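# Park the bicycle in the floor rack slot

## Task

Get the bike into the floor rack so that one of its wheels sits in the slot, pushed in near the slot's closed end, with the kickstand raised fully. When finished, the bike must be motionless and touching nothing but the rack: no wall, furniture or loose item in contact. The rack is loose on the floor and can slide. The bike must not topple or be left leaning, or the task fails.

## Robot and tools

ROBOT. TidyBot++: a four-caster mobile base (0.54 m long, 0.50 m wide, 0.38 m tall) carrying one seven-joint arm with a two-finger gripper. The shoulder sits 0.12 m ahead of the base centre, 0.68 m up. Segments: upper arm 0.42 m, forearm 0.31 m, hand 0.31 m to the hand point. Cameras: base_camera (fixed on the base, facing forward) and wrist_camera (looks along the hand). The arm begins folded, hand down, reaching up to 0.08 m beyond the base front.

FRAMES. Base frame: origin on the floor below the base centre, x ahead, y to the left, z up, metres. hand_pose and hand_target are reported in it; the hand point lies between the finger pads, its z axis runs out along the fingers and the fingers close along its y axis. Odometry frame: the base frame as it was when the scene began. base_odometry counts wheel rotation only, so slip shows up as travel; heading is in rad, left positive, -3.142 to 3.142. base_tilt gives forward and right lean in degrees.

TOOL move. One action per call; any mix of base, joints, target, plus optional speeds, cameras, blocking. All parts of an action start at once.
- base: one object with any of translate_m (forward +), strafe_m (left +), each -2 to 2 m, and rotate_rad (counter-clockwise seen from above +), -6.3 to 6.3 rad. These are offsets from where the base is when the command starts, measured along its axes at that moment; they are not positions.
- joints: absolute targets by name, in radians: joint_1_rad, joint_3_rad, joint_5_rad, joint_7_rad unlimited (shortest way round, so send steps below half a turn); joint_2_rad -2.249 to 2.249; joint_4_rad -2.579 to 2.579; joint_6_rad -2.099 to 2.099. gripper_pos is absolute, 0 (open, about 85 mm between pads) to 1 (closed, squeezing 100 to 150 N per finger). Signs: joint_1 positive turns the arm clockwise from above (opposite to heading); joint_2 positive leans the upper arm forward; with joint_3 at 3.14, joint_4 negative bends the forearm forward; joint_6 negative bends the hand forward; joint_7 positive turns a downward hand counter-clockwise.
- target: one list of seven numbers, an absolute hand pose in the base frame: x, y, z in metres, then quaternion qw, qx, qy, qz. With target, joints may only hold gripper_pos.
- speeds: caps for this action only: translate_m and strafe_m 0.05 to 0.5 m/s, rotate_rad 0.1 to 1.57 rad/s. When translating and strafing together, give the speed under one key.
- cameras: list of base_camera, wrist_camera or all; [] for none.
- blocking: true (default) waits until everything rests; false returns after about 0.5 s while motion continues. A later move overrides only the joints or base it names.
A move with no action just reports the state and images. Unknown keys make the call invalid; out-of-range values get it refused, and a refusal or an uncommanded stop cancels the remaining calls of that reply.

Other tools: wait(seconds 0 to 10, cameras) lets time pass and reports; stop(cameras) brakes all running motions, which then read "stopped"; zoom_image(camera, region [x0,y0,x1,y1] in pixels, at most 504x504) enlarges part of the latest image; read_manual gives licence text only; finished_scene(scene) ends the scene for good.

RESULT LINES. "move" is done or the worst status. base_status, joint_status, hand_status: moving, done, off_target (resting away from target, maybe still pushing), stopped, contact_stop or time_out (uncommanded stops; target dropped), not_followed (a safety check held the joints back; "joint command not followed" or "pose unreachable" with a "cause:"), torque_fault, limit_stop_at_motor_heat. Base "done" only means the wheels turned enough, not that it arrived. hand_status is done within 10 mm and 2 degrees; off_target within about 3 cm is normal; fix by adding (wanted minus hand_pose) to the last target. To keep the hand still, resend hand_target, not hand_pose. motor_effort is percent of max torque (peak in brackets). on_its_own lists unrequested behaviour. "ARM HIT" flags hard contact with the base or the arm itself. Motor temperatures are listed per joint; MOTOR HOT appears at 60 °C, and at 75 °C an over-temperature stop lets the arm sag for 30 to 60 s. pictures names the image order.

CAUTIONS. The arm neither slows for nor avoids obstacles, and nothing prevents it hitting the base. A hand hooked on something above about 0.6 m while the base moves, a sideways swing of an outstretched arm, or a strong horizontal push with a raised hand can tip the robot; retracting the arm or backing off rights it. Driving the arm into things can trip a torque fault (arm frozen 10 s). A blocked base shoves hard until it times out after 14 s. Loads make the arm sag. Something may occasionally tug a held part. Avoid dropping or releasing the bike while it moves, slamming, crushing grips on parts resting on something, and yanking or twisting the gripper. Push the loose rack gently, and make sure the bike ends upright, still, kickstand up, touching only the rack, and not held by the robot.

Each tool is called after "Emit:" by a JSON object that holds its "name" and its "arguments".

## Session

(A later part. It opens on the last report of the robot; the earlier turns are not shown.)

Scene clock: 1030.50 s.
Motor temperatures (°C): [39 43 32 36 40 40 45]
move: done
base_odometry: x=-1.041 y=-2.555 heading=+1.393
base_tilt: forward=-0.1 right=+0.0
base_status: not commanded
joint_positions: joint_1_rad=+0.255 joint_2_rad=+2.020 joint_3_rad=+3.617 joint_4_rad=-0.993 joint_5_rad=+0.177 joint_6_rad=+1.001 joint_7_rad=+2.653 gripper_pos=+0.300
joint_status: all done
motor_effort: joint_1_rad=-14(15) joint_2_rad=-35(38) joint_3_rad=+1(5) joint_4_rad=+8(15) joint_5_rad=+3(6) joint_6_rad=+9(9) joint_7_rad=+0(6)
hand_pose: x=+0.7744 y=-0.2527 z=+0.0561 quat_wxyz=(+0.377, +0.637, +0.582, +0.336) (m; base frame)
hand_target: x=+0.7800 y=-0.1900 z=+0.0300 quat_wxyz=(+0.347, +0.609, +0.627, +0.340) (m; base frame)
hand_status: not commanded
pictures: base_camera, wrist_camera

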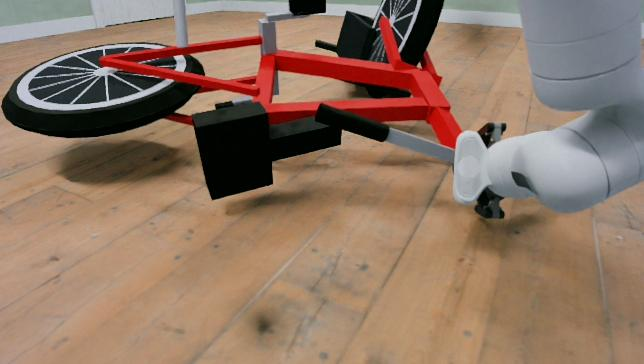

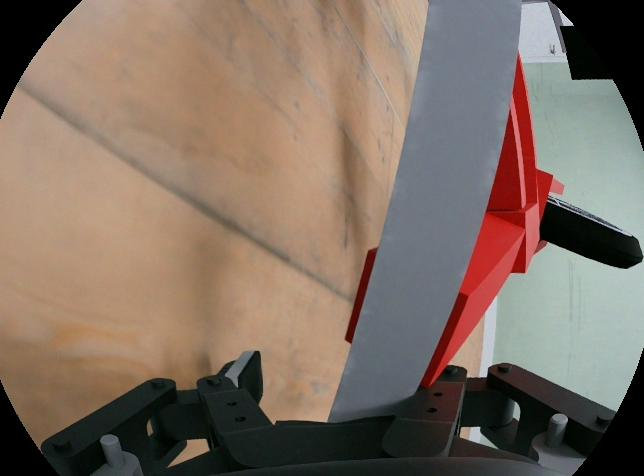

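Emit:
{"name": "move", "arguments": {"joints": {"gripper_pos": 0.0}, "cameras": []}}

Emit:
{"name": "move", "arguments": {"base": {"translate_m": -0.15}, "speeds": {"translate_m": 0.15}, "target": [0.77, -0.21, 0.10, 0.3479, 0.6098, 0.6278, 0.3407]}}

Emit:
{"name": "move", "arguments": {"base": {"translate_m": -0.3}, "joints": {"joint_1_rad": 0, "joint_2_rad": -0.35, "joint_3_rad": 3.14, "joint_4_rad": -2.3, "joint_5_rad": 0, "joint_6_rad": -0.5, "joint_7_rad": 1.57}}}

Scene clock: 1037.03 s.
Motor temperatures (°C): [39 43 32 36 40 40 45]
move: done
base_odometry: x=-1.041 y=-2.555 heading=+1.393
base_tilt: forward=-0.1 right=+0.0
base_status: not commanded
joint_positions: joint_1_rad=+0.255 joint_2_rad=+2.026 joint_3_rad=+3.617 joint_4_rad=-0.985 joint_5_rad=+0.177 joint_6_rad=+0.988 joint_7_rad=+2.653 gripper_pos=+0.000
joint_status: all done
motor_effort: joint_1_rad=-13(14) joint_2_rad=-36(37) joint_3_rad=+2(3) joint_4_rad=+6(7) joint_5_rad=+4(4) joint_6_rad=+11(12) joint_7_rad=+1(1)
hand_pose: x=+0.7723 y=-0.2524 z=+0.0507 quat_wxyz=(+0.375, +0.639, +0.583, +0.333) (m; base frame)
hand_target: x=+0.7800 y=-0.1900 z=+0.0300 quat_wxyz=(+0.347, +0.609, +0.627, +0.340) (m; base frame)
hand_status: not commanded
pictures: none
No camera images: "cameras" was empty.

Scene clock: 1038.70 s.
Motor temperatures (°C): [39 43 32 36 40 40 45]
move: off_target
base_odometry: x=-1.068 y=-2.703 heading=+1.393
base_tilt: forward=+0.0 right=+0.1
base_status: done
joint_positions: joint_1_rad=+0.234 joint_2_rad=+1.887 joint_3_rad=+3.565 joint_4_rad=-1.202 joint_5_rad=+0.271 joint_6_rad=+1.005 joint_7_rad=+2.653 gripper_pos=+0.000
joint_status: not commanded
motor_effort: joint_1_rad=-1(13) joint_2_rad=-39(41) joint_3_rad=+6(7) joint_4_rad=+3(5) joint_5_rad=-3(7) joint_6_rad=+7(13) joint_7_rad=+0(2)
hand_pose: x=+0.7584 y=-0.2370 z=+0.0809 quat_wxyz=(+0.343, +0.654, +0.595, +0.317) (m; base frame)
hand_target: x=+0.7700 y=-0.2100 z=+0.1000 quat_wxyz=(+0.347, +0.609, +0.627, +0.340) (m; base frame)
hand_status: off_target (0.035 m and 6.9 deg from the pose sent, 0.065 m and 6.9 deg at the start)
pictures: base_camera, wrist_camera

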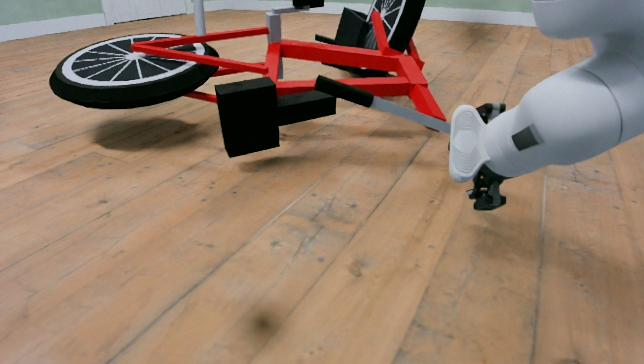

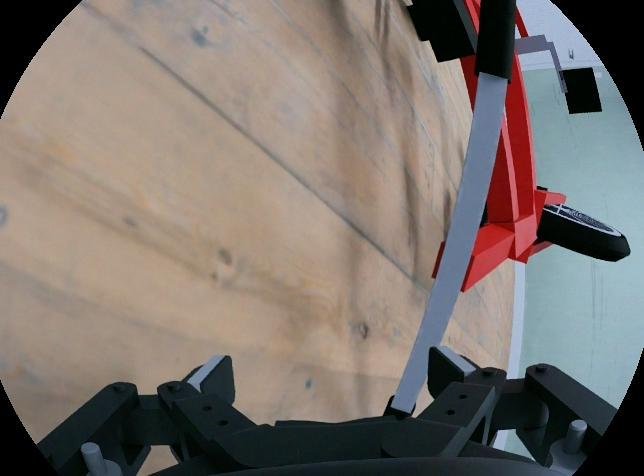

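Scene clock: 1042.00 s.
Motor temperatures (°C): [39 43 32 36 40 40 45]
move: done
base_odometry: x=-1.121 y=-2.998 heading=+1.393
base_tilt: forward=-0.1 right=+0.0
base_status: done
joint_positions: joint_1_rad=+0.012 joint_2_rad=-0.334 joint_3_rad=+3.159 joint_4_rad=-2.272 joint_5_rad=+0.068 joint_6_rad=-0.426 joint_7_rad=+1.650 gripper_pos=+0.000
joint_status: all done
motor_effort: joint_1_rad=-1(3) joint_2_rad=-6(47) joint_3_rad=+2(8) joint_4_rad=+18(19) joint_5_rad=+0(4) joint_6_rad=+6(9) joint_7_rad=+0(2)
hand_pose: x=+0.4928 y=-0.0181 z=+0.7451 quat_wxyz=(+0.042, +0.924, +0.046, +0.377) (m; base frame)
hand_target: x=+0.4653 y=+0.0019 z=+0.7209 quat_wxyz=(+0.000, +0.941, +0.000, +0.339) (m; base frame)
hand_status: not commanded
pictures: base_camera, wrist_camera

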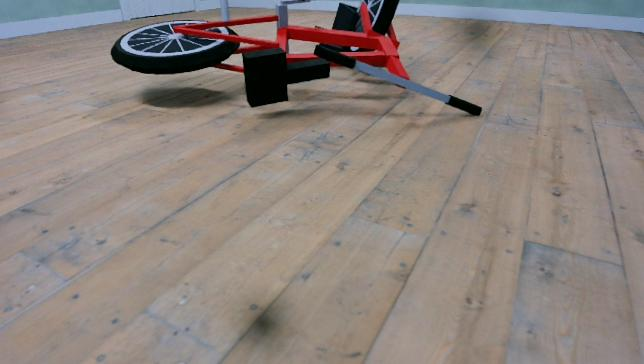

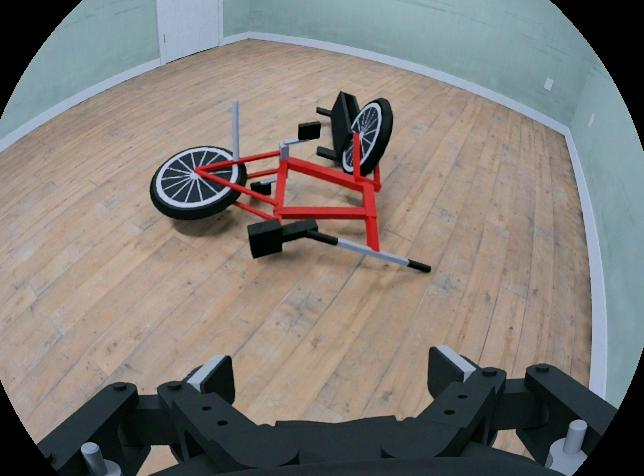

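Emit:
{"name": "zoom_image", "arguments": {"camera": "wrist_camera", "region": [140, 60, 440, 290]}}

Scaled by 1.680.

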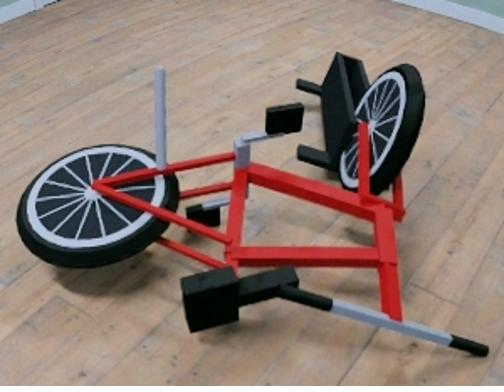

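Emit:
{"name": "move", "arguments": {"base": {"strafe_m": 0.50, "translate_m": 0.6}, "joints": {"gripper_pos": 0.5}}}

Scene clock: 1081.20 s.
Motor temperatures (°C): [39 41 32 36 40 40 45]
move: done
base_odometry: x=-1.507 y=-2.319 heading=+1.394
base_tilt: forward=+0.0 right=+0.0
base_status: done
joint_positions: joint_1_rad=+0.009 joint_2_rad=-0.339 joint_3_rad=+3.154 joint_4_rad=-2.274 joint_5_rad=+0.065 joint_6_rad=-0.433 joint_7_rad=+1.647 gripper_pos=+0.500
joint_status: all done
motor_effort: joint_1_rad=-1(2) joint_2_rad=-6(8) joint_3_rad=+2(3) joint_4_rad=+18(19) joint_5_rad=+0(1) joint_6_rad=+7(8) joint_7_rad=+0(0)
hand_pose: x=+0.4904 y=-0.0154 z=+0.7443 quat_wxyz=(+0.040, +0.925, +0.047, +0.376) (m; base frame)
hand_target: x=+0.4653 y=+0.0019 z=+0.7209 quat_wxyz=(+0.000, +0.941, +0.000, +0.339) (m; base frame)
hand_status: not commanded
pictures: base_camera, wrist_camera

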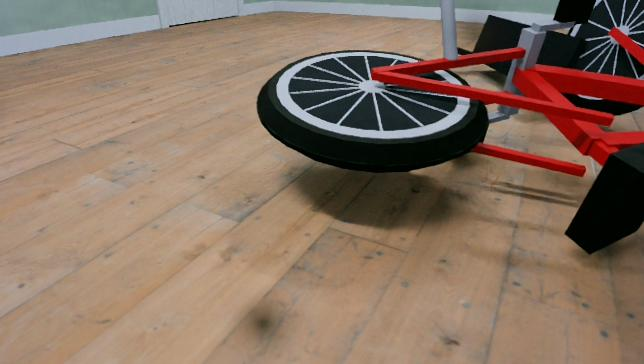

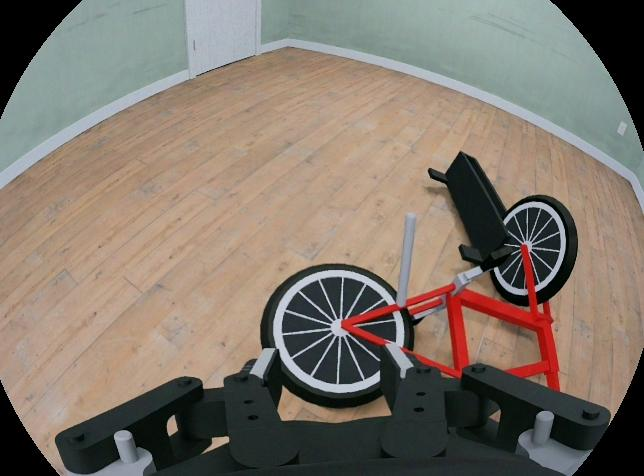

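Emit:
{"name": "move", "arguments": {"base": {"translate_m": 0.2}, "speeds": {"translate_m": 0.3}, "target": [0.74, -0.22, 0.58, 0.0247, 0.9641, 0.0967, 0.2461]}}

Scene clock: 1098.93 s.
Motor temperatures (°C): [38 41 32 36 40 40 45]
move: off_target
base_odometry: x=-1.472 y=-2.122 heading=+1.394
base_tilt: forward=+0.0 right=+0.0
base_status: done
joint_positions: joint_1_rad=+0.578 joint_2_rad=+0.658 joint_3_rad=+2.913 joint_4_rad=-1.496 joint_5_rad=-0.023 joint_6_rad=-0.492 joint_7_rad=+2.182 gripper_pos=+0.500
joint_status: not commanded
motor_effort: joint_1_rad=-1(2) joint_2_rad=-37(39) joint_3_rad=-2(3) joint_4_rad=+15(19) joint_5_rad=+0(1) joint_6_rad=+4(8) joint_7_rad=+0(0)
hand_pose: x=+0.7420 y=-0.2396 z=+0.5795 quat_wxyz=(+0.055, +0.962, +0.078, +0.255) (m; base frame)
hand_target: x=+0.7400 y=-0.2200 z=+0.5800 quat_wxyz=(+0.025, +0.964, +0.097, +0.246) (m; base frame)
hand_status: off_target (0.020 m and 4.2 deg from the pose sent, 0.362 m and 16.6 deg at the start)
pictures: base_camera, wrist_camera

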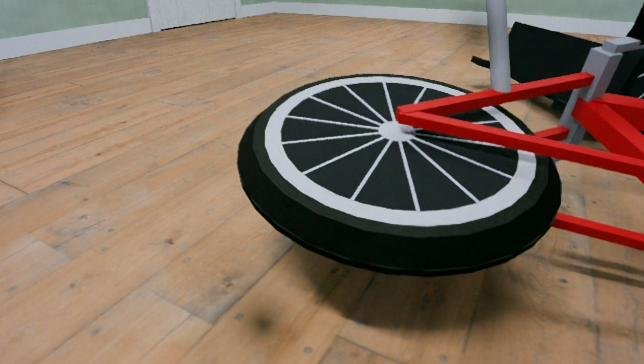

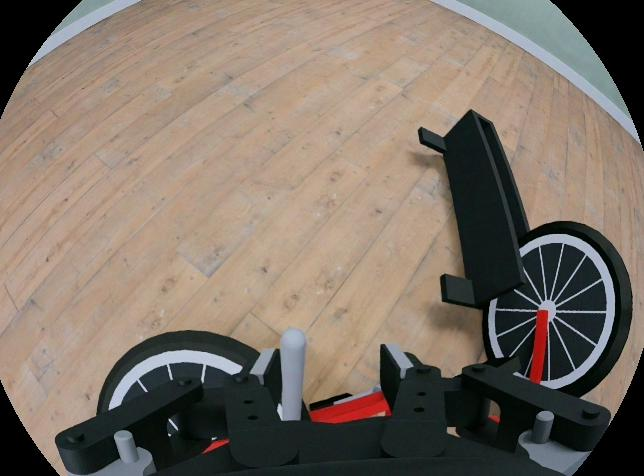

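Emit:
{"name": "move", "arguments": {"joints": {"gripper_pos": 0.3}, "target": [0.79, -0.22, 0.49, 0.0247, 0.9641, 0.0967, 0.2461]}}

Scene clock: 1111.03 s.
Motor temperatures (°C): [38 41 32 36 40 40 45]
move: off_target
base_odometry: x=-1.472 y=-2.122 heading=+1.394
base_tilt: forward=+0.0 right=+0.0
base_status: not commanded
joint_positions: joint_1_rad=+0.553 joint_2_rad=+0.890 joint_3_rad=+2.892 joint_4_rad=-1.390 joint_5_rad=-0.023 joint_6_rad=-0.493 joint_7_rad=+2.183 gripper_pos=+0.300
joint_status: all done
motor_effort: joint_1_rad=-1(2) joint_2_rad=-41(44) joint_3_rad=-3(4) joint_4_rad=+13(15) joint_5_rad=-1(1) joint_6_rad=+3(5) joint_7_rad=+0(0)
hand_pose: x=+0.7642 y=-0.2175 z=+0.4692 quat_wxyz=(+0.002, +0.973, +0.079, +0.215) (m; base frame)
hand_target: x=+0.7900 y=-0.2200 z=+0.4900 quat_wxyz=(+0.025, +0.964, +0.097, +0.246) (m; base frame)
hand_status: off_target (0.033 m and 5.0 deg from the pose sent, 0.103 m and 4.2 deg at the start)
pictures: base_camera, wrist_camera

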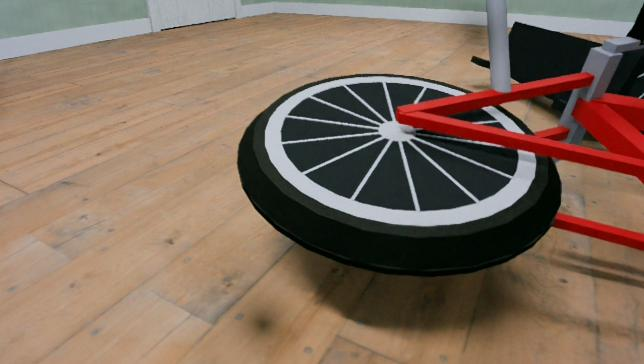

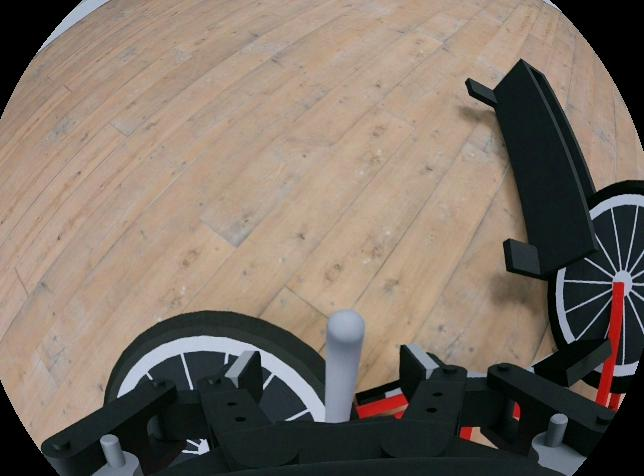

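Emit:
{"name": "move", "arguments": {"joints": {"gripper_pos": 0.3}, "target": [0.82, -0.235, 0.43, 0.0247, 0.9641, 0.0967, 0.2461]}}

Scene clock: 1115.10 s.
Motor temperatures (°C): [38 41 32 36 40 40 45]
move: off_target
base_odometry: x=-1.472 y=-2.122 heading=+1.394
base_tilt: forward=+0.0 right=+0.0
base_status: not commanded
joint_positions: joint_1_rad=+0.548 joint_2_rad=+1.044 joint_3_rad=+2.888 joint_4_rad=-1.261 joint_5_rad=-0.011 joint_6_rad=-0.489 joint_7_rad=+2.183 gripper_pos=+0.300
joint_status: all done
motor_effort: joint_1_rad=-1(1) joint_2_rad=-44(47) joint_3_rad=-4(5) joint_4_rad=+13(14) joint_5_rad=-1(1) joint_6_rad=+4(5) joint_7_rad=+0(0)
hand_pose: x=+0.7900 y=-0.2287 z=+0.4105 quat_wxyz=(-0.008, +0.975, +0.071, +0.210) (m; base frame)
hand_target: x=+0.8200 y=-0.2350 z=+0.4300 quat_wxyz=(+0.025, +0.964, +0.097, +0.246) (m; base frame)
hand_status: off_target (0.036 m and 6.4 deg from the pose sent, 0.070 m and 5.0 deg at the start)
pictures: base_camera, wrist_camera

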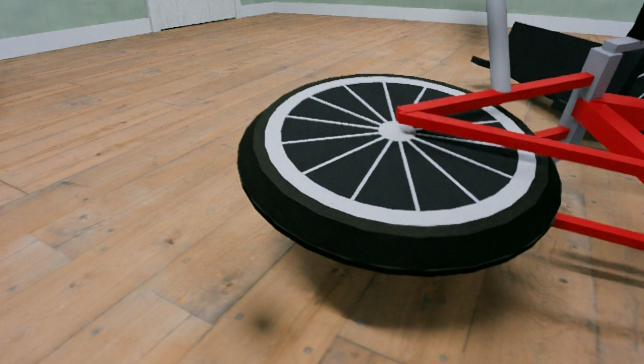

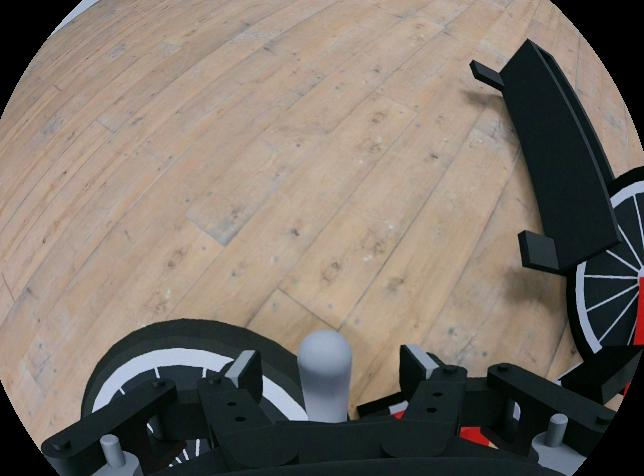

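Emit:
{"name": "move", "arguments": {"joints": {"gripper_pos": 0.55}, "target": [0.83, -0.235, 0.42, 0.0247, 0.9641, 0.0967, 0.2461]}}

Emit:
{"name": "move", "arguments": {"joints": {"gripper_pos": 0.55}, "target": [0.81, -0.17, 0.415, 0.0247, 0.9641, 0.0967, 0.2461]}}

Scene clock: 1123.07 s.
Motor temperatures (°C): [38 41 32 36 40 40 45]
move: off_target
base_odometry: x=-1.472 y=-2.122 heading=+1.394
base_tilt: forward=+0.0 right=+0.0
base_status: not commanded
joint_positions: joint_1_rad=+0.532 joint_2_rad=+1.064 joint_3_rad=+2.888 joint_4_rad=-1.214 joint_5_rad=-0.011 joint_6_rad=-0.489 joint_7_rad=+2.183 gripper_pos=+0.550
joint_status: all done
motor_effort: joint_1_rad=-1(2) joint_2_rad=-45(45) joint_3_rad=-3(4) joint_4_rad=+12(13) joint_5_rad=-1(1) joint_6_rad=+4(5) joint_7_rad=+0(0)
hand_pose: x=+0.8088 y=-0.2272 z=+0.4126 quat_wxyz=(-0.004, +0.972, +0.075, +0.222) (m; base frame)
hand_target: x=+0.8300 y=-0.2350 z=+0.4200 quat_wxyz=(+0.025, +0.964, +0.097, +0.246) (m; base frame)
hand_status: off_target (0.024 m and 5.1 deg from the pose sent, 0.042 m and 6.4 deg at the start)
pictures: base_camera, wrist_camera

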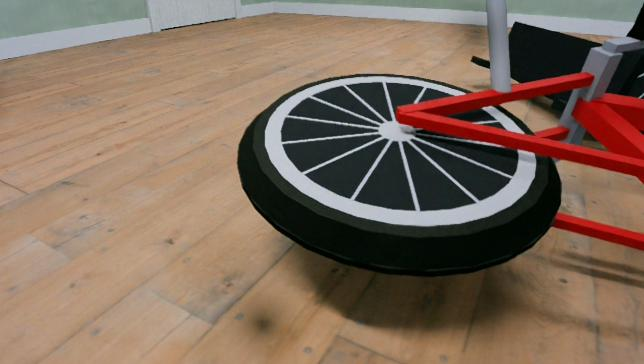

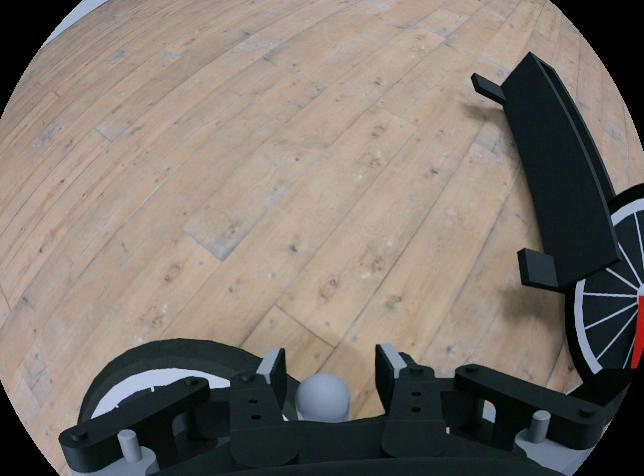

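Scene clock: 1124.23 s.
Motor temperatures (°C): [38 41 32 36 40 40 45]
move: off_target
base_odometry: x=-1.472 y=-2.122 heading=+1.394
base_tilt: forward=+0.0 right=+0.0
base_status: not commanded
joint_positions: joint_1_rad=+0.483 joint_2_rad=+1.022 joint_3_rad=+2.917 joint_4_rad=-1.335 joint_5_rad=+0.066 joint_6_rad=-0.340 joint_7_rad=+2.097 gripper_pos=+0.550
joint_status: all done
motor_effort: joint_1_rad=-7(9) joint_2_rad=-42(45) joint_3_rad=-8(10) joint_4_rad=+8(13) joint_5_rad=-2(3) joint_6_rad=+1(4) joint_7_rad=+0(1)
hand_pose: x=+0.8056 y=-0.2116 z=+0.4121 quat_wxyz=(+0.030, +0.967, +0.084, +0.238) (m; base frame)
hand_target: x=+0.8100 y=-0.1700 z=+0.4150 quat_wxyz=(+0.025, +0.964, +0.097, +0.246) (m; base frame)
hand_status: off_target (0.042 m and 1.9 deg from the pose sent, 0.057 m and 5.1 deg at the start)
pictures: base_camera, wrist_camera

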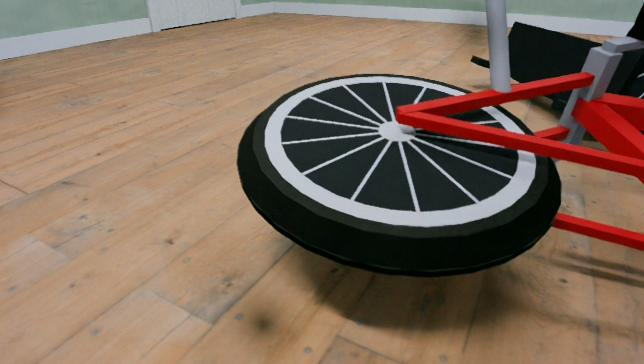

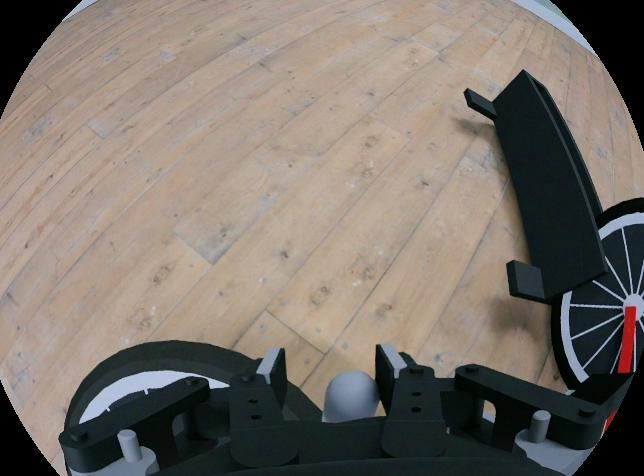

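Emit:
{"name": "move", "arguments": {"joints": {"gripper_pos": 0.55}, "target": [0.795, -0.10, 0.405, 0.0247, 0.9641, 0.0967, 0.2461]}}

Emit:
{"name": "move", "arguments": {"joints": {"gripper_pos": 0.55}, "target": [0.775, -0.05, 0.385, 0.0247, 0.9641, 0.0967, 0.2461]}}

Scene clock: 1128.50 s.
Motor temperatures (°C): [38 41 32 36 40 40 45]
move: off_target
base_odometry: x=-1.472 y=-2.122 heading=+1.394
base_tilt: forward=+0.0 right=+0.0
base_status: not commanded
joint_positions: joint_1_rad=+0.357 joint_2_rad=+0.960 joint_3_rad=+3.019 joint_4_rad=-1.469 joint_5_rad=+0.100 joint_6_rad=-0.230 joint_7_rad=+1.935 gripper_pos=+0.550
joint_status: all done
motor_effort: joint_1_rad=-13(14) joint_2_rad=-37(42) joint_3_rad=-11(12) joint_4_rad=+8(8) joint_5_rad=-2(3) joint_6_rad=+2(2) joint_7_rad=+0(1)
hand_pose: x=+0.7918 y=-0.1756 z=+0.4143 quat_wxyz=(+0.053, +0.967, +0.070, +0.238) (m; base frame)
hand_target: x=+0.7950 y=-0.1000 z=+0.4050 quat_wxyz=(+0.025, +0.964, +0.097, +0.246) (m; base frame)
hand_status: off_target (0.076 m and 4.5 deg from the pose sent, 0.112 m and 1.9 deg at the start)
pictures: base_camera, wrist_camera

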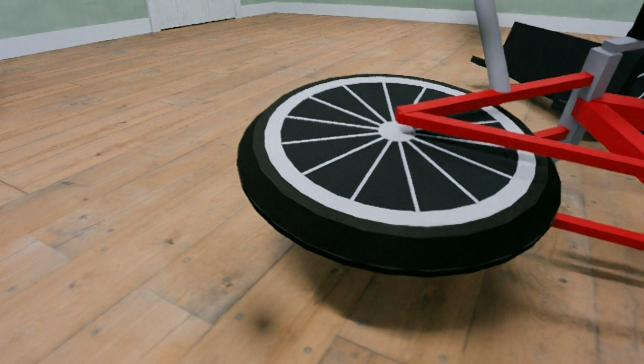

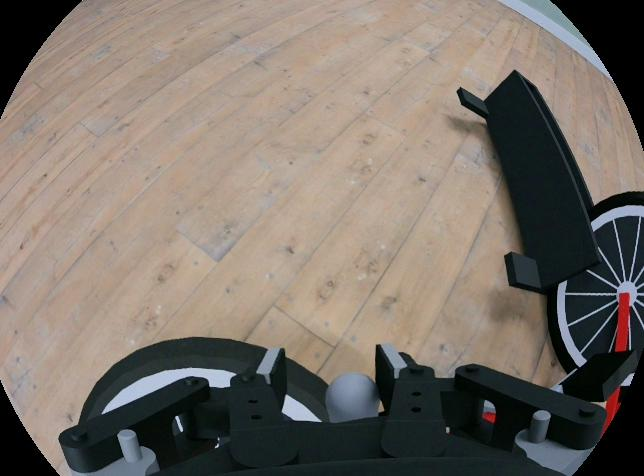

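Scene clock: 1130.10 s.
Motor temperatures (°C): [38 41 32 36 40 40 45]
move: off_target
base_odometry: x=-1.472 y=-2.122 heading=+1.394
base_tilt: forward=+0.0 right=+0.0
base_status: not commanded
joint_positions: joint_1_rad=+0.152 joint_2_rad=+0.964 joint_3_rad=+3.051 joint_4_rad=-1.611 joint_5_rad=+0.101 joint_6_rad=-0.113 joint_7_rad=+1.823 gripper_pos=+0.550
joint_status: all done
motor_effort: joint_1_rad=-1(17) joint_2_rad=-40(42) joint_3_rad=+0(13) joint_4_rad=+9(11) joint_5_rad=+0(2) joint_6_rad=+5(5) joint_7_rad=+0(1)
hand_pose: x=+0.7688 y=-0.0444 z=+0.3796 quat_wxyz=(+0.021, +0.967, +0.113, +0.227) (m; base frame)
hand_target: x=+0.7750 y=-0.0500 z=+0.3850 quat_wxyz=(+0.025, +0.964, +0.097, +0.246) (m; base frame)
hand_status: off_target (0.010 m and 2.9 deg from the pose sent, 0.130 m and 4.5 deg at the start)
pictures: base_camera, wrist_camera

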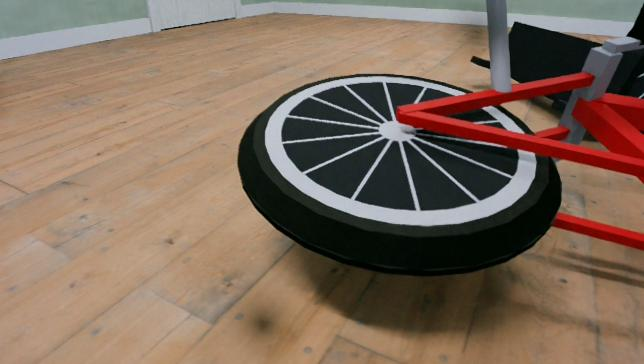

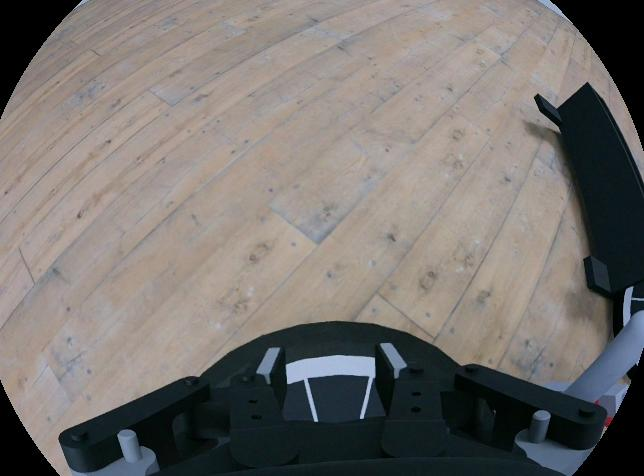

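Emit:
{"name": "move", "arguments": {"joints": {"gripper_pos": 0.3}, "target": [0.775, -0.10, 0.52, 0.0247, 0.9641, 0.0967, 0.2461], "cameras": []}}

Emit:
{"name": "move", "arguments": {"joints": {"gripper_pos": 0.3}, "target": [0.83, -0.235, 0.49, 0.0247, 0.9641, 0.0967, 0.2461]}}

Emit:
{"name": "move", "arguments": {"joints": {"gripper_pos": 0.3}, "target": [0.835, -0.235, 0.40, 0.0247, 0.9641, 0.0967, 0.2461]}}

Scene clock: 1138.30 s.
Motor temperatures (°C): [38 41 32 36 40 40 45]
move: off_target
base_odometry: x=-1.472 y=-2.122 heading=+1.394
base_tilt: forward=-0.1 right=+0.0
base_status: not commanded
joint_positions: joint_1_rad=+0.297 joint_2_rad=+0.737 joint_3_rad=+2.992 joint_4_rad=-1.566 joint_5_rad=+0.099 joint_6_rad=-0.301 joint_7_rad=+1.866 gripper_pos=+0.300
joint_status: all done
motor_effort: joint_1_rad=-1(3) joint_2_rad=-38(43) joint_3_rad=-1(3) joint_4_rad=+14(14) joint_5_rad=+0(1) joint_6_rad=+5(6) joint_7_rad=+0(0)
hand_pose: x=+0.7849 y=-0.1164 z=+0.5213 quat_wxyz=(+0.043, +0.959, +0.080, +0.267) (m; base frame)
hand_target: x=+0.7750 y=-0.1000 z=+0.5200 quat_wxyz=(+0.025, +0.964, +0.097, +0.246) (m; base frame)
hand_status: off_target (0.019 m and 3.8 deg from the pose sent, 0.151 m and 2.9 deg at the start)
pictures: none
No camera images: "cameras" was empty.

Scene clock: 1140.07 s.
Motor temperatures (°C): [38 41 32 36 40 40 45]
move: off_target
base_odometry: x=-1.472 y=-2.122 heading=+1.394
base_tilt: forward=+0.0 right=+0.0
base_status: not commanded
joint_positions: joint_1_rad=+0.505 joint_2_rad=+0.957 joint_3_rad=+2.932 joint_4_rad=-1.194 joint_5_rad=+0.048 joint_6_rad=-0.486 joint_7_rad=+2.124 gripper_pos=+0.300
joint_status: all done
motor_effort: joint_1_rad=-1(3) joint_2_rad=-45(46) joint_3_rad=-3(4) joint_4_rad=+14(16) joint_5_rad=+0(1) joint_6_rad=+5(6) joint_7_rad=+0(0)
hand_pose: x=+0.8321 y=-0.2579 z=+0.4908 quat_wxyz=(+0.056, +0.962, +0.078, +0.257) (m; base frame)
hand_target: x=+0.8300 y=-0.2350 z=+0.4900 quat_wxyz=(+0.025, +0.964, +0.097, +0.246) (m; base frame)
hand_status: off_target (0.023 m and 4.4 deg from the pose sent, 0.131 m and 3.8 deg at the start)
pictures: base_camera, wrist_camera

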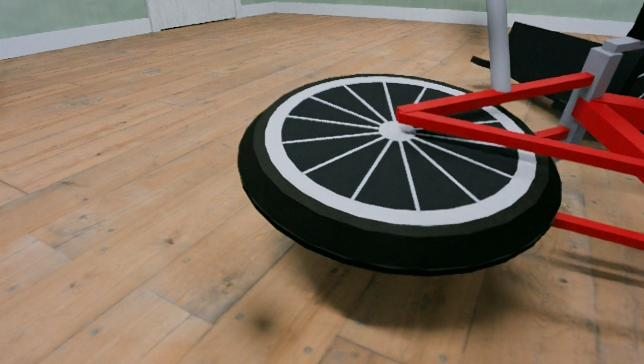

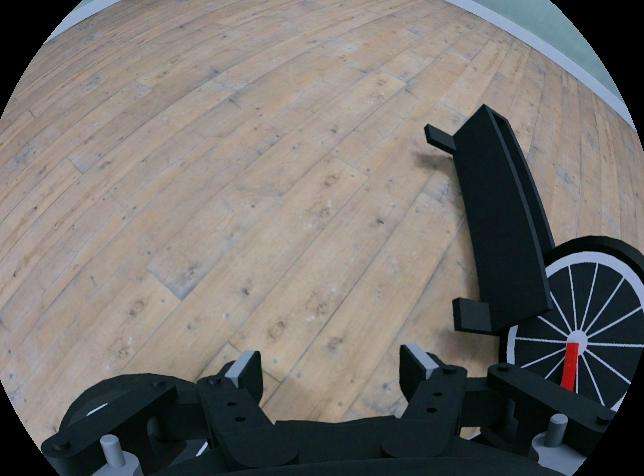

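Scene clock: 1141.40 s.
Motor temperatures (°C): [38 41 32 36 40 40 45]
move: off_target
base_odometry: x=-1.472 y=-2.122 heading=+1.394
base_tilt: forward=+0.0 right=+0.0
base_status: not commanded
joint_positions: joint_1_rad=+0.508 joint_2_rad=+1.126 joint_3_rad=+2.894 joint_4_rad=-1.188 joint_5_rad=+0.048 joint_6_rad=-0.469 joint_7_rad=+2.124 gripper_pos=+0.300
joint_status: all done
motor_effort: joint_1_rad=-1(2) joint_2_rad=-46(50) joint_3_rad=-3(5) joint_4_rad=+11(15) joint_5_rad=+0(1) joint_6_rad=+4(5) joint_7_rad=+0(0)
hand_pose: x=+0.8101 y=-0.2224 z=+0.3768 quat_wxyz=(+0.000, +0.975, +0.073, +0.208) (m; base frame)
hand_target: x=+0.8350 y=-0.2350 z=+0.4000 quat_wxyz=(+0.025, +0.964, +0.097, +0.246) (m; base frame)
hand_status: off_target (0.036 m and 6.0 deg from the pose sent, 0.094 m and 4.4 deg at the start)
pictures: base_camera, wrist_camera

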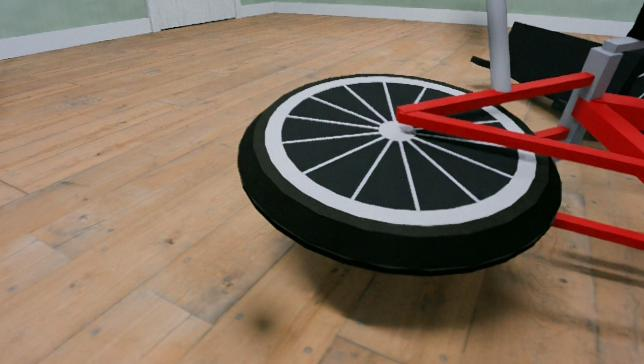

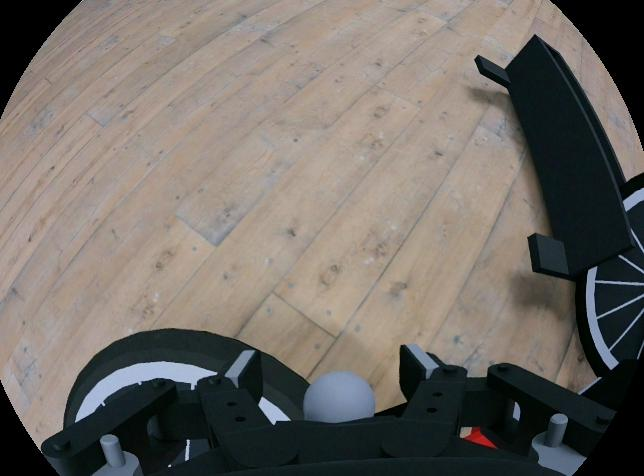

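Emit:
{"name": "move", "arguments": {"joints": {"gripper_pos": 0.55}, "target": [0.815, -0.15, 0.39, 0.0247, 0.9641, 0.0967, 0.2461], "cameras": []}}

Emit:
{"name": "move", "arguments": {"joints": {"gripper_pos": 0.55}, "target": [0.80, -0.09, 0.375, 0.0247, 0.9641, 0.0967, 0.2461]}}

Emit:
{"name": "move", "arguments": {"joints": {"gripper_pos": 0.55}, "target": [0.785, -0.04, 0.36, 0.0247, 0.9641, 0.0967, 0.2461]}}

Scene clock: 1146.47 s.
Motor temperatures (°C): [38 41 32 36 40 40 45]
move: off_target
base_odometry: x=-1.472 y=-2.122 heading=+1.394
base_tilt: forward=+0.0 right=+0.0
base_status: not commanded
joint_positions: joint_1_rad=+0.450 joint_2_rad=+1.072 joint_3_rad=+2.953 joint_4_rad=-1.330 joint_5_rad=+0.095 joint_6_rad=-0.284 joint_7_rad=+2.038 gripper_pos=+0.550
joint_status: all done
motor_effort: joint_1_rad=-11(11) joint_2_rad=-44(46) joint_3_rad=-11(11) joint_4_rad=+7(13) joint_5_rad=-2(3) joint_6_rad=+0(4) joint_7_rad=+0(0)
hand_pose: x=+0.8078 y=-0.2125 z=+0.3815 quat_wxyz=(+0.041, +0.968, +0.074, +0.235) (m; base frame)
hand_target: x=+0.8150 y=-0.1500 z=+0.3900 quat_wxyz=(+0.025, +0.964, +0.097, +0.246) (m; base frame)
hand_status: off_target (0.063 m and 3.4 deg from the pose sent, 0.074 m and 6.0 deg at the start)
pictures: none
No camera images: "cameras" was empty.

Scene clock: 1147.50 s.
Motor temperatures (°C): [38 41 32 36 40 40 45]
move: off_target
base_odometry: x=-1.472 y=-2.122 heading=+1.394
base_tilt: forward=+0.0 right=+0.0
base_status: not commanded
joint_positions: joint_1_rad=+0.330 joint_2_rad=+1.017 joint_3_rad=+3.046 joint_4_rad=-1.456 joint_5_rad=+0.112 joint_6_rad=-0.192 joint_7_rad=+1.903 gripper_pos=+0.550
joint_status: all done
motor_effort: joint_1_rad=-15(16) joint_2_rad=-37(45) joint_3_rad=-13(13) joint_4_rad=+7(8) joint_5_rad=-2(2) joint_6_rad=+2(3) joint_7_rad=+0(1)
hand_pose: x=+0.7926 y=-0.1736 z=+0.3825 quat_wxyz=(+0.056, +0.969, +0.067, +0.232) (m; base frame)
hand_target: x=+0.8000 y=-0.0900 z=+0.3750 quat_wxyz=(+0.025, +0.964, +0.097, +0.246) (m; base frame)
hand_status: off_target (0.084 m and 5.3 deg from the pose sent, 0.123 m and 3.4 deg at the start)
pictures: base_camera, wrist_camera

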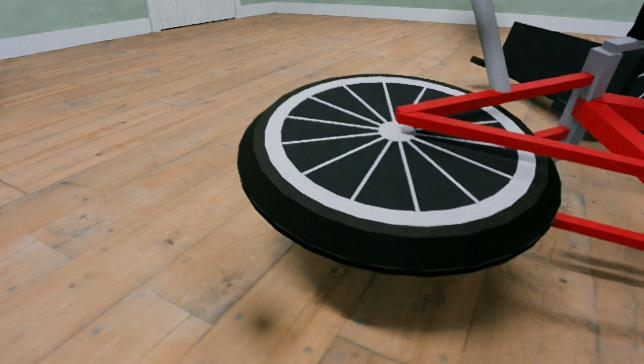

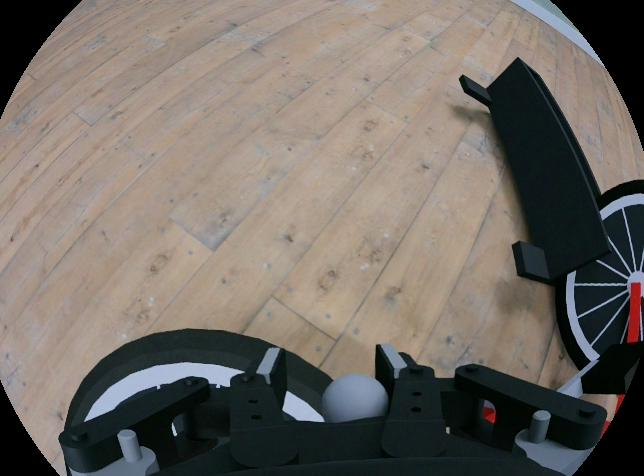

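Scene clock: 1149.17 s.
Motor temperatures (°C): [38 41 32 36 40 40 45]
move: off_target
base_odometry: x=-1.472 y=-2.122 heading=+1.394
base_tilt: forward=-0.1 right=+0.1
base_status: not commanded
joint_positions: joint_1_rad=+0.116 joint_2_rad=+1.015 joint_3_rad=+3.070 joint_4_rad=-1.564 joint_5_rad=+0.112 joint_6_rad=-0.100 joint_7_rad=+1.805 gripper_pos=+0.550
joint_status: all done
motor_effort: joint_1_rad=-1(18) joint_2_rad=-41(42) joint_3_rad=+0(14) joint_4_rad=+10(11) joint_5_rad=+0(2) joint_6_rad=+5(6) joint_7_rad=+0(1)
hand_pose: x=+0.7822 y=-0.0344 z=+0.3613 quat_wxyz=(+0.025, +0.965, +0.122, +0.230) (m; base frame)
hand_target: x=+0.7850 y=-0.0400 z=+0.3600 quat_wxyz=(+0.025, +0.964, +0.097, +0.246) (m; base frame)
hand_status: off_target (0.006 m and 3.4 deg from the pose sent, 0.136 m and 5.3 deg at the start)
pictures: base_camera, wrist_camera

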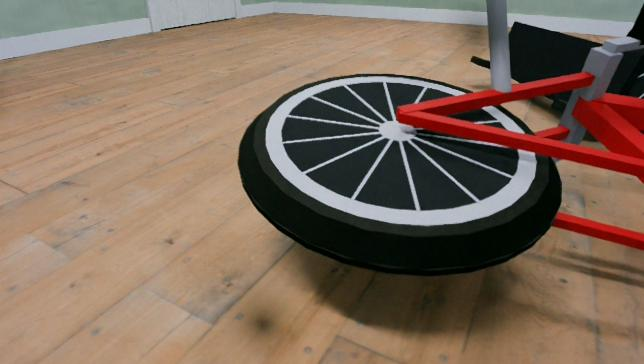

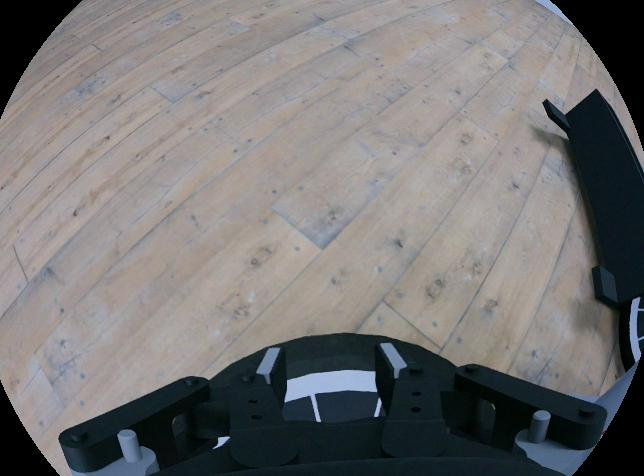

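Emit:
{"name": "move", "arguments": {"joints": {"gripper_pos": 0.3}, "target": [0.775, -0.10, 0.52, 0.0247, 0.9641, 0.0967, 0.2461], "cameras": []}}

Emit:
{"name": "move", "arguments": {"joints": {"gripper_pos": 0.3}, "target": [0.83, -0.235, 0.49, 0.0247, 0.9641, 0.0967, 0.2461], "cameras": []}}

Emit:
{"name": "move", "arguments": {"joints": {"gripper_pos": 0.3}, "target": [0.835, -0.235, 0.365, 0.0247, 0.9641, 0.0967, 0.2461]}}

Emit:
{"name": "move", "arguments": {"joints": {"gripper_pos": 0.55}, "target": [0.82, -0.15, 0.345, 0.0247, 0.9641, 0.0967, 0.2461]}}

Scene clock: 1162.63 s.
Motor temperatures (°C): [38 41 32 36 40 40 45]
move: off_target
base_odometry: x=-1.472 y=-2.122 heading=+1.394
base_tilt: forward=+0.0 right=+0.1
base_status: not commanded
joint_positions: joint_1_rad=+0.296 joint_2_rad=+0.738 joint_3_rad=+2.992 joint_4_rad=-1.563 joint_5_rad=+0.106 joint_6_rad=-0.300 joint_7_rad=+1.862 gripper_pos=+0.300
joint_status: all done
motor_effort: joint_1_rad=-1(3) joint_2_rad=-38(45) joint_3_rad=-1(2) joint_4_rad=+13(14) joint_5_rad=+0(1) joint_6_rad=+6(6) joint_7_rad=+0(0)
hand_pose: x=+0.7861 y=-0.1168 z=+0.5213 quat_wxyz=(+0.045, +0.959, +0.082, +0.268) (m; base frame)
hand_target: x=+0.7750 y=-0.1000 z=+0.5200 quat_wxyz=(+0.025, +0.964, +0.097, +0.246) (m; base frame)
hand_status: off_target (0.020 m and 3.8 deg from the pose sent, 0.172 m and 3.4 deg at the start)
pictures: none
No camera images: "cameras" was empty.

Scene clock: 1164.40 s.
Motor temperatures (°C): [38 41 32 36 40 40 45]
move: off_target
base_odometry: x=-1.472 y=-2.122 heading=+1.394
base_tilt: forward=+0.0 right=+0.0
base_status: not commanded
joint_positions: joint_1_rad=+0.505 joint_2_rad=+0.957 joint_3_rad=+2.932 joint_4_rad=-1.194 joint_5_rad=+0.048 joint_6_rad=-0.486 joint_7_rad=+2.124 gripper_pos=+0.300
joint_status: all done
motor_effort: joint_1_rad=-1(3) joint_2_rad=-45(46) joint_3_rad=-3(4) joint_4_rad=+15(16) joint_5_rad=+0(1) joint_6_rad=+5(6) joint_7_rad=+0(0)
hand_pose: x=+0.8321 y=-0.2579 z=+0.4908 quat_wxyz=(+0.056, +0.962, +0.078, +0.257) (m; base frame)
hand_target: x=+0.8300 y=-0.2350 z=+0.4900 quat_wxyz=(+0.025, +0.964, +0.097, +0.246) (m; base frame)
hand_status: off_target (0.023 m and 4.4 deg from the pose sent, 0.130 m and 3.8 deg at the start)
pictures: none
No camera images: "cameras" was empty.

Scene clock: 1165.67 s.
Motor temperatures (°C): [38 41 32 36 40 40 45]
move: off_target
base_odometry: x=-1.472 y=-2.122 heading=+1.394
base_tilt: forward=-0.1 right=+0.0
base_status: not commanded
joint_positions: joint_1_rad=+0.520 joint_2_rad=+1.156 joint_3_rad=+2.883 joint_4_rad=-1.178 joint_5_rad=+0.049 joint_6_rad=-0.427 joint_7_rad=+2.124 gripper_pos=+0.300
joint_status: all done
motor_effort: joint_1_rad=-2(4) joint_2_rad=-43(48) joint_3_rad=-5(5) joint_4_rad=+13(15) joint_5_rad=-1(1) joint_6_rad=+4(5) joint_7_rad=+0(0)
hand_pose: x=+0.8169 y=-0.2281 z=+0.3649 quat_wxyz=(+0.002, +0.973, +0.065, +0.221) (m; base frame)
hand_target: x=+0.8350 y=-0.2350 z=+0.3650 quat_wxyz=(+0.025, +0.964, +0.097, +0.246) (m; base frame)
hand_status: off_target (0.019 m and 5.5 deg from the pose sent, 0.128 m and 4.4 deg at the start)
pictures: base_camera, wrist_camera

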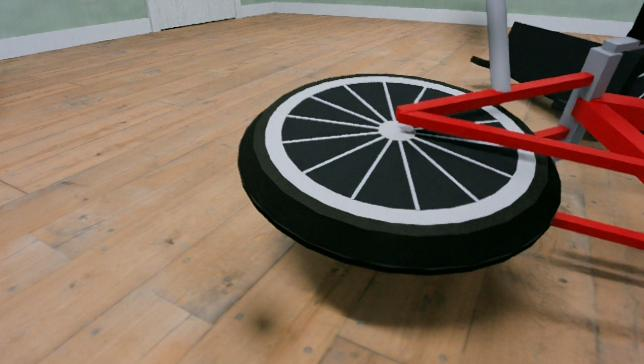

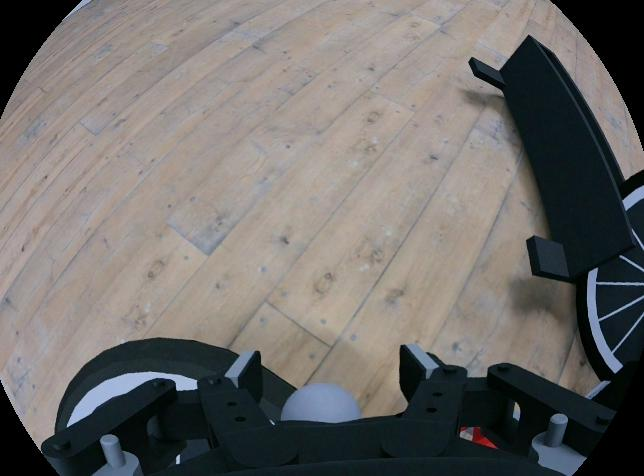

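Scene clock: 1166.83 s.
Motor temperatures (°C): [38 41 32 36 40 40 45]
move: off_target
base_odometry: x=-1.472 y=-2.122 heading=+1.394
base_tilt: forward=+0.0 right=+0.0
base_status: not commanded
joint_positions: joint_1_rad=+0.448 joint_2_rad=+1.116 joint_3_rad=+2.952 joint_4_rad=-1.297 joint_5_rad=+0.123 joint_6_rad=-0.242 joint_7_rad=+2.015 gripper_pos=+0.550
joint_status: all done
motor_effort: joint_1_rad=-12(12) joint_2_rad=-38(44) joint_3_rad=-10(11) joint_4_rad=+6(13) joint_5_rad=-1(2) joint_6_rad=+2(5) joint_7_rad=+0(0)
hand_pose: x=+0.8219 y=-0.2184 z=+0.3677 quat_wxyz=(+0.048, +0.965, +0.072, +0.249) (m; base frame)
hand_target: x=+0.8200 y=-0.1500 z=+0.3450 quat_wxyz=(+0.025, +0.964, +0.097, +0.246) (m; base frame)
hand_status: off_target (0.072 m and 3.9 deg from the pose sent, 0.081 m and 5.5 deg at the start)
pictures: base_camera, wrist_camera

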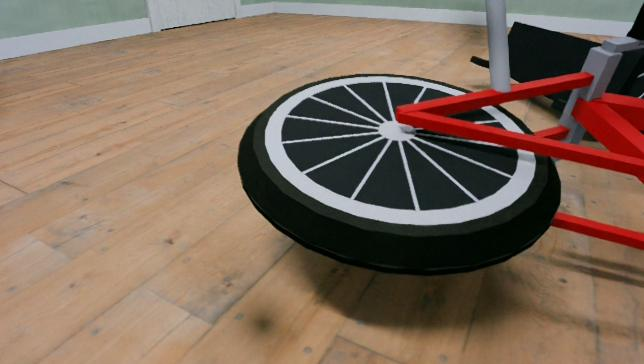

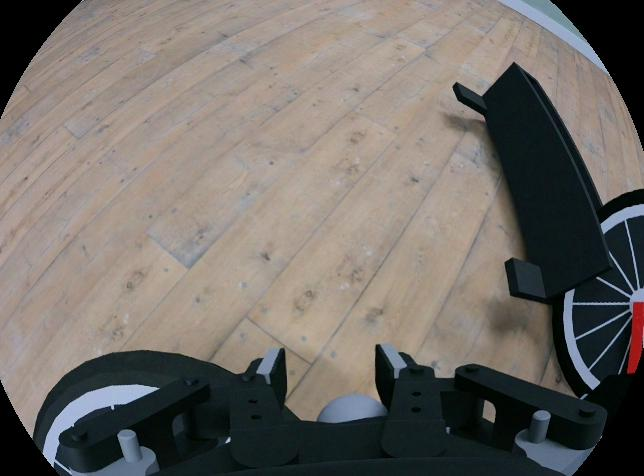

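Emit:
{"name": "move", "arguments": {"joints": {"gripper_pos": 0.4}, "target": [0.80, -0.205, 0.345, 0.0247, 0.9641, 0.0967, 0.2461]}}

Scene clock: 1171.77 s.
Motor temperatures (°C): [38 41 32 36 40 40 45]
move: off_target
base_odometry: x=-1.472 y=-2.122 heading=+1.394
base_tilt: forward=-0.1 right=+0.0
base_status: not commanded
joint_positions: joint_1_rad=+0.517 joint_2_rad=+1.129 joint_3_rad=+2.881 joint_4_rad=-1.329 joint_5_rad=+0.139 joint_6_rad=-0.241 joint_7_rad=+2.015 gripper_pos=+0.400
joint_status: all done
motor_effort: joint_1_rad=-3(11) joint_2_rad=-43(44) joint_3_rad=-5(10) joint_4_rad=+10(11) joint_5_rad=-1(1) joint_6_rad=+4(4) joint_7_rad=+0(0)
hand_pose: x=+0.8044 y=-0.2172 z=+0.3562 quat_wxyz=(+0.019, +0.968, +0.055, +0.245) (m; base frame)
hand_target: x=+0.8000 y=-0.2050 z=+0.3450 quat_wxyz=(+0.025, +0.964, +0.097, +0.246) (m; base frame)
hand_status: off_target (0.017 m and 4.9 deg from the pose sent, 0.034 m and 3.9 deg at the start)
pictures: base_camera, wrist_camera

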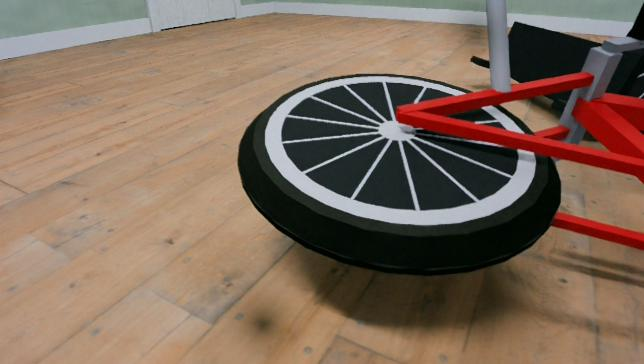

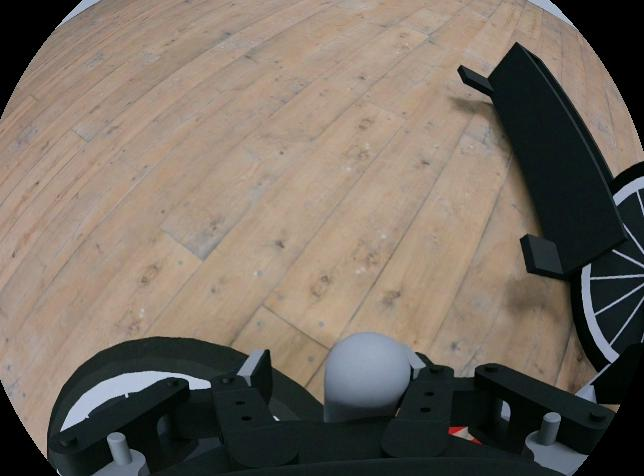

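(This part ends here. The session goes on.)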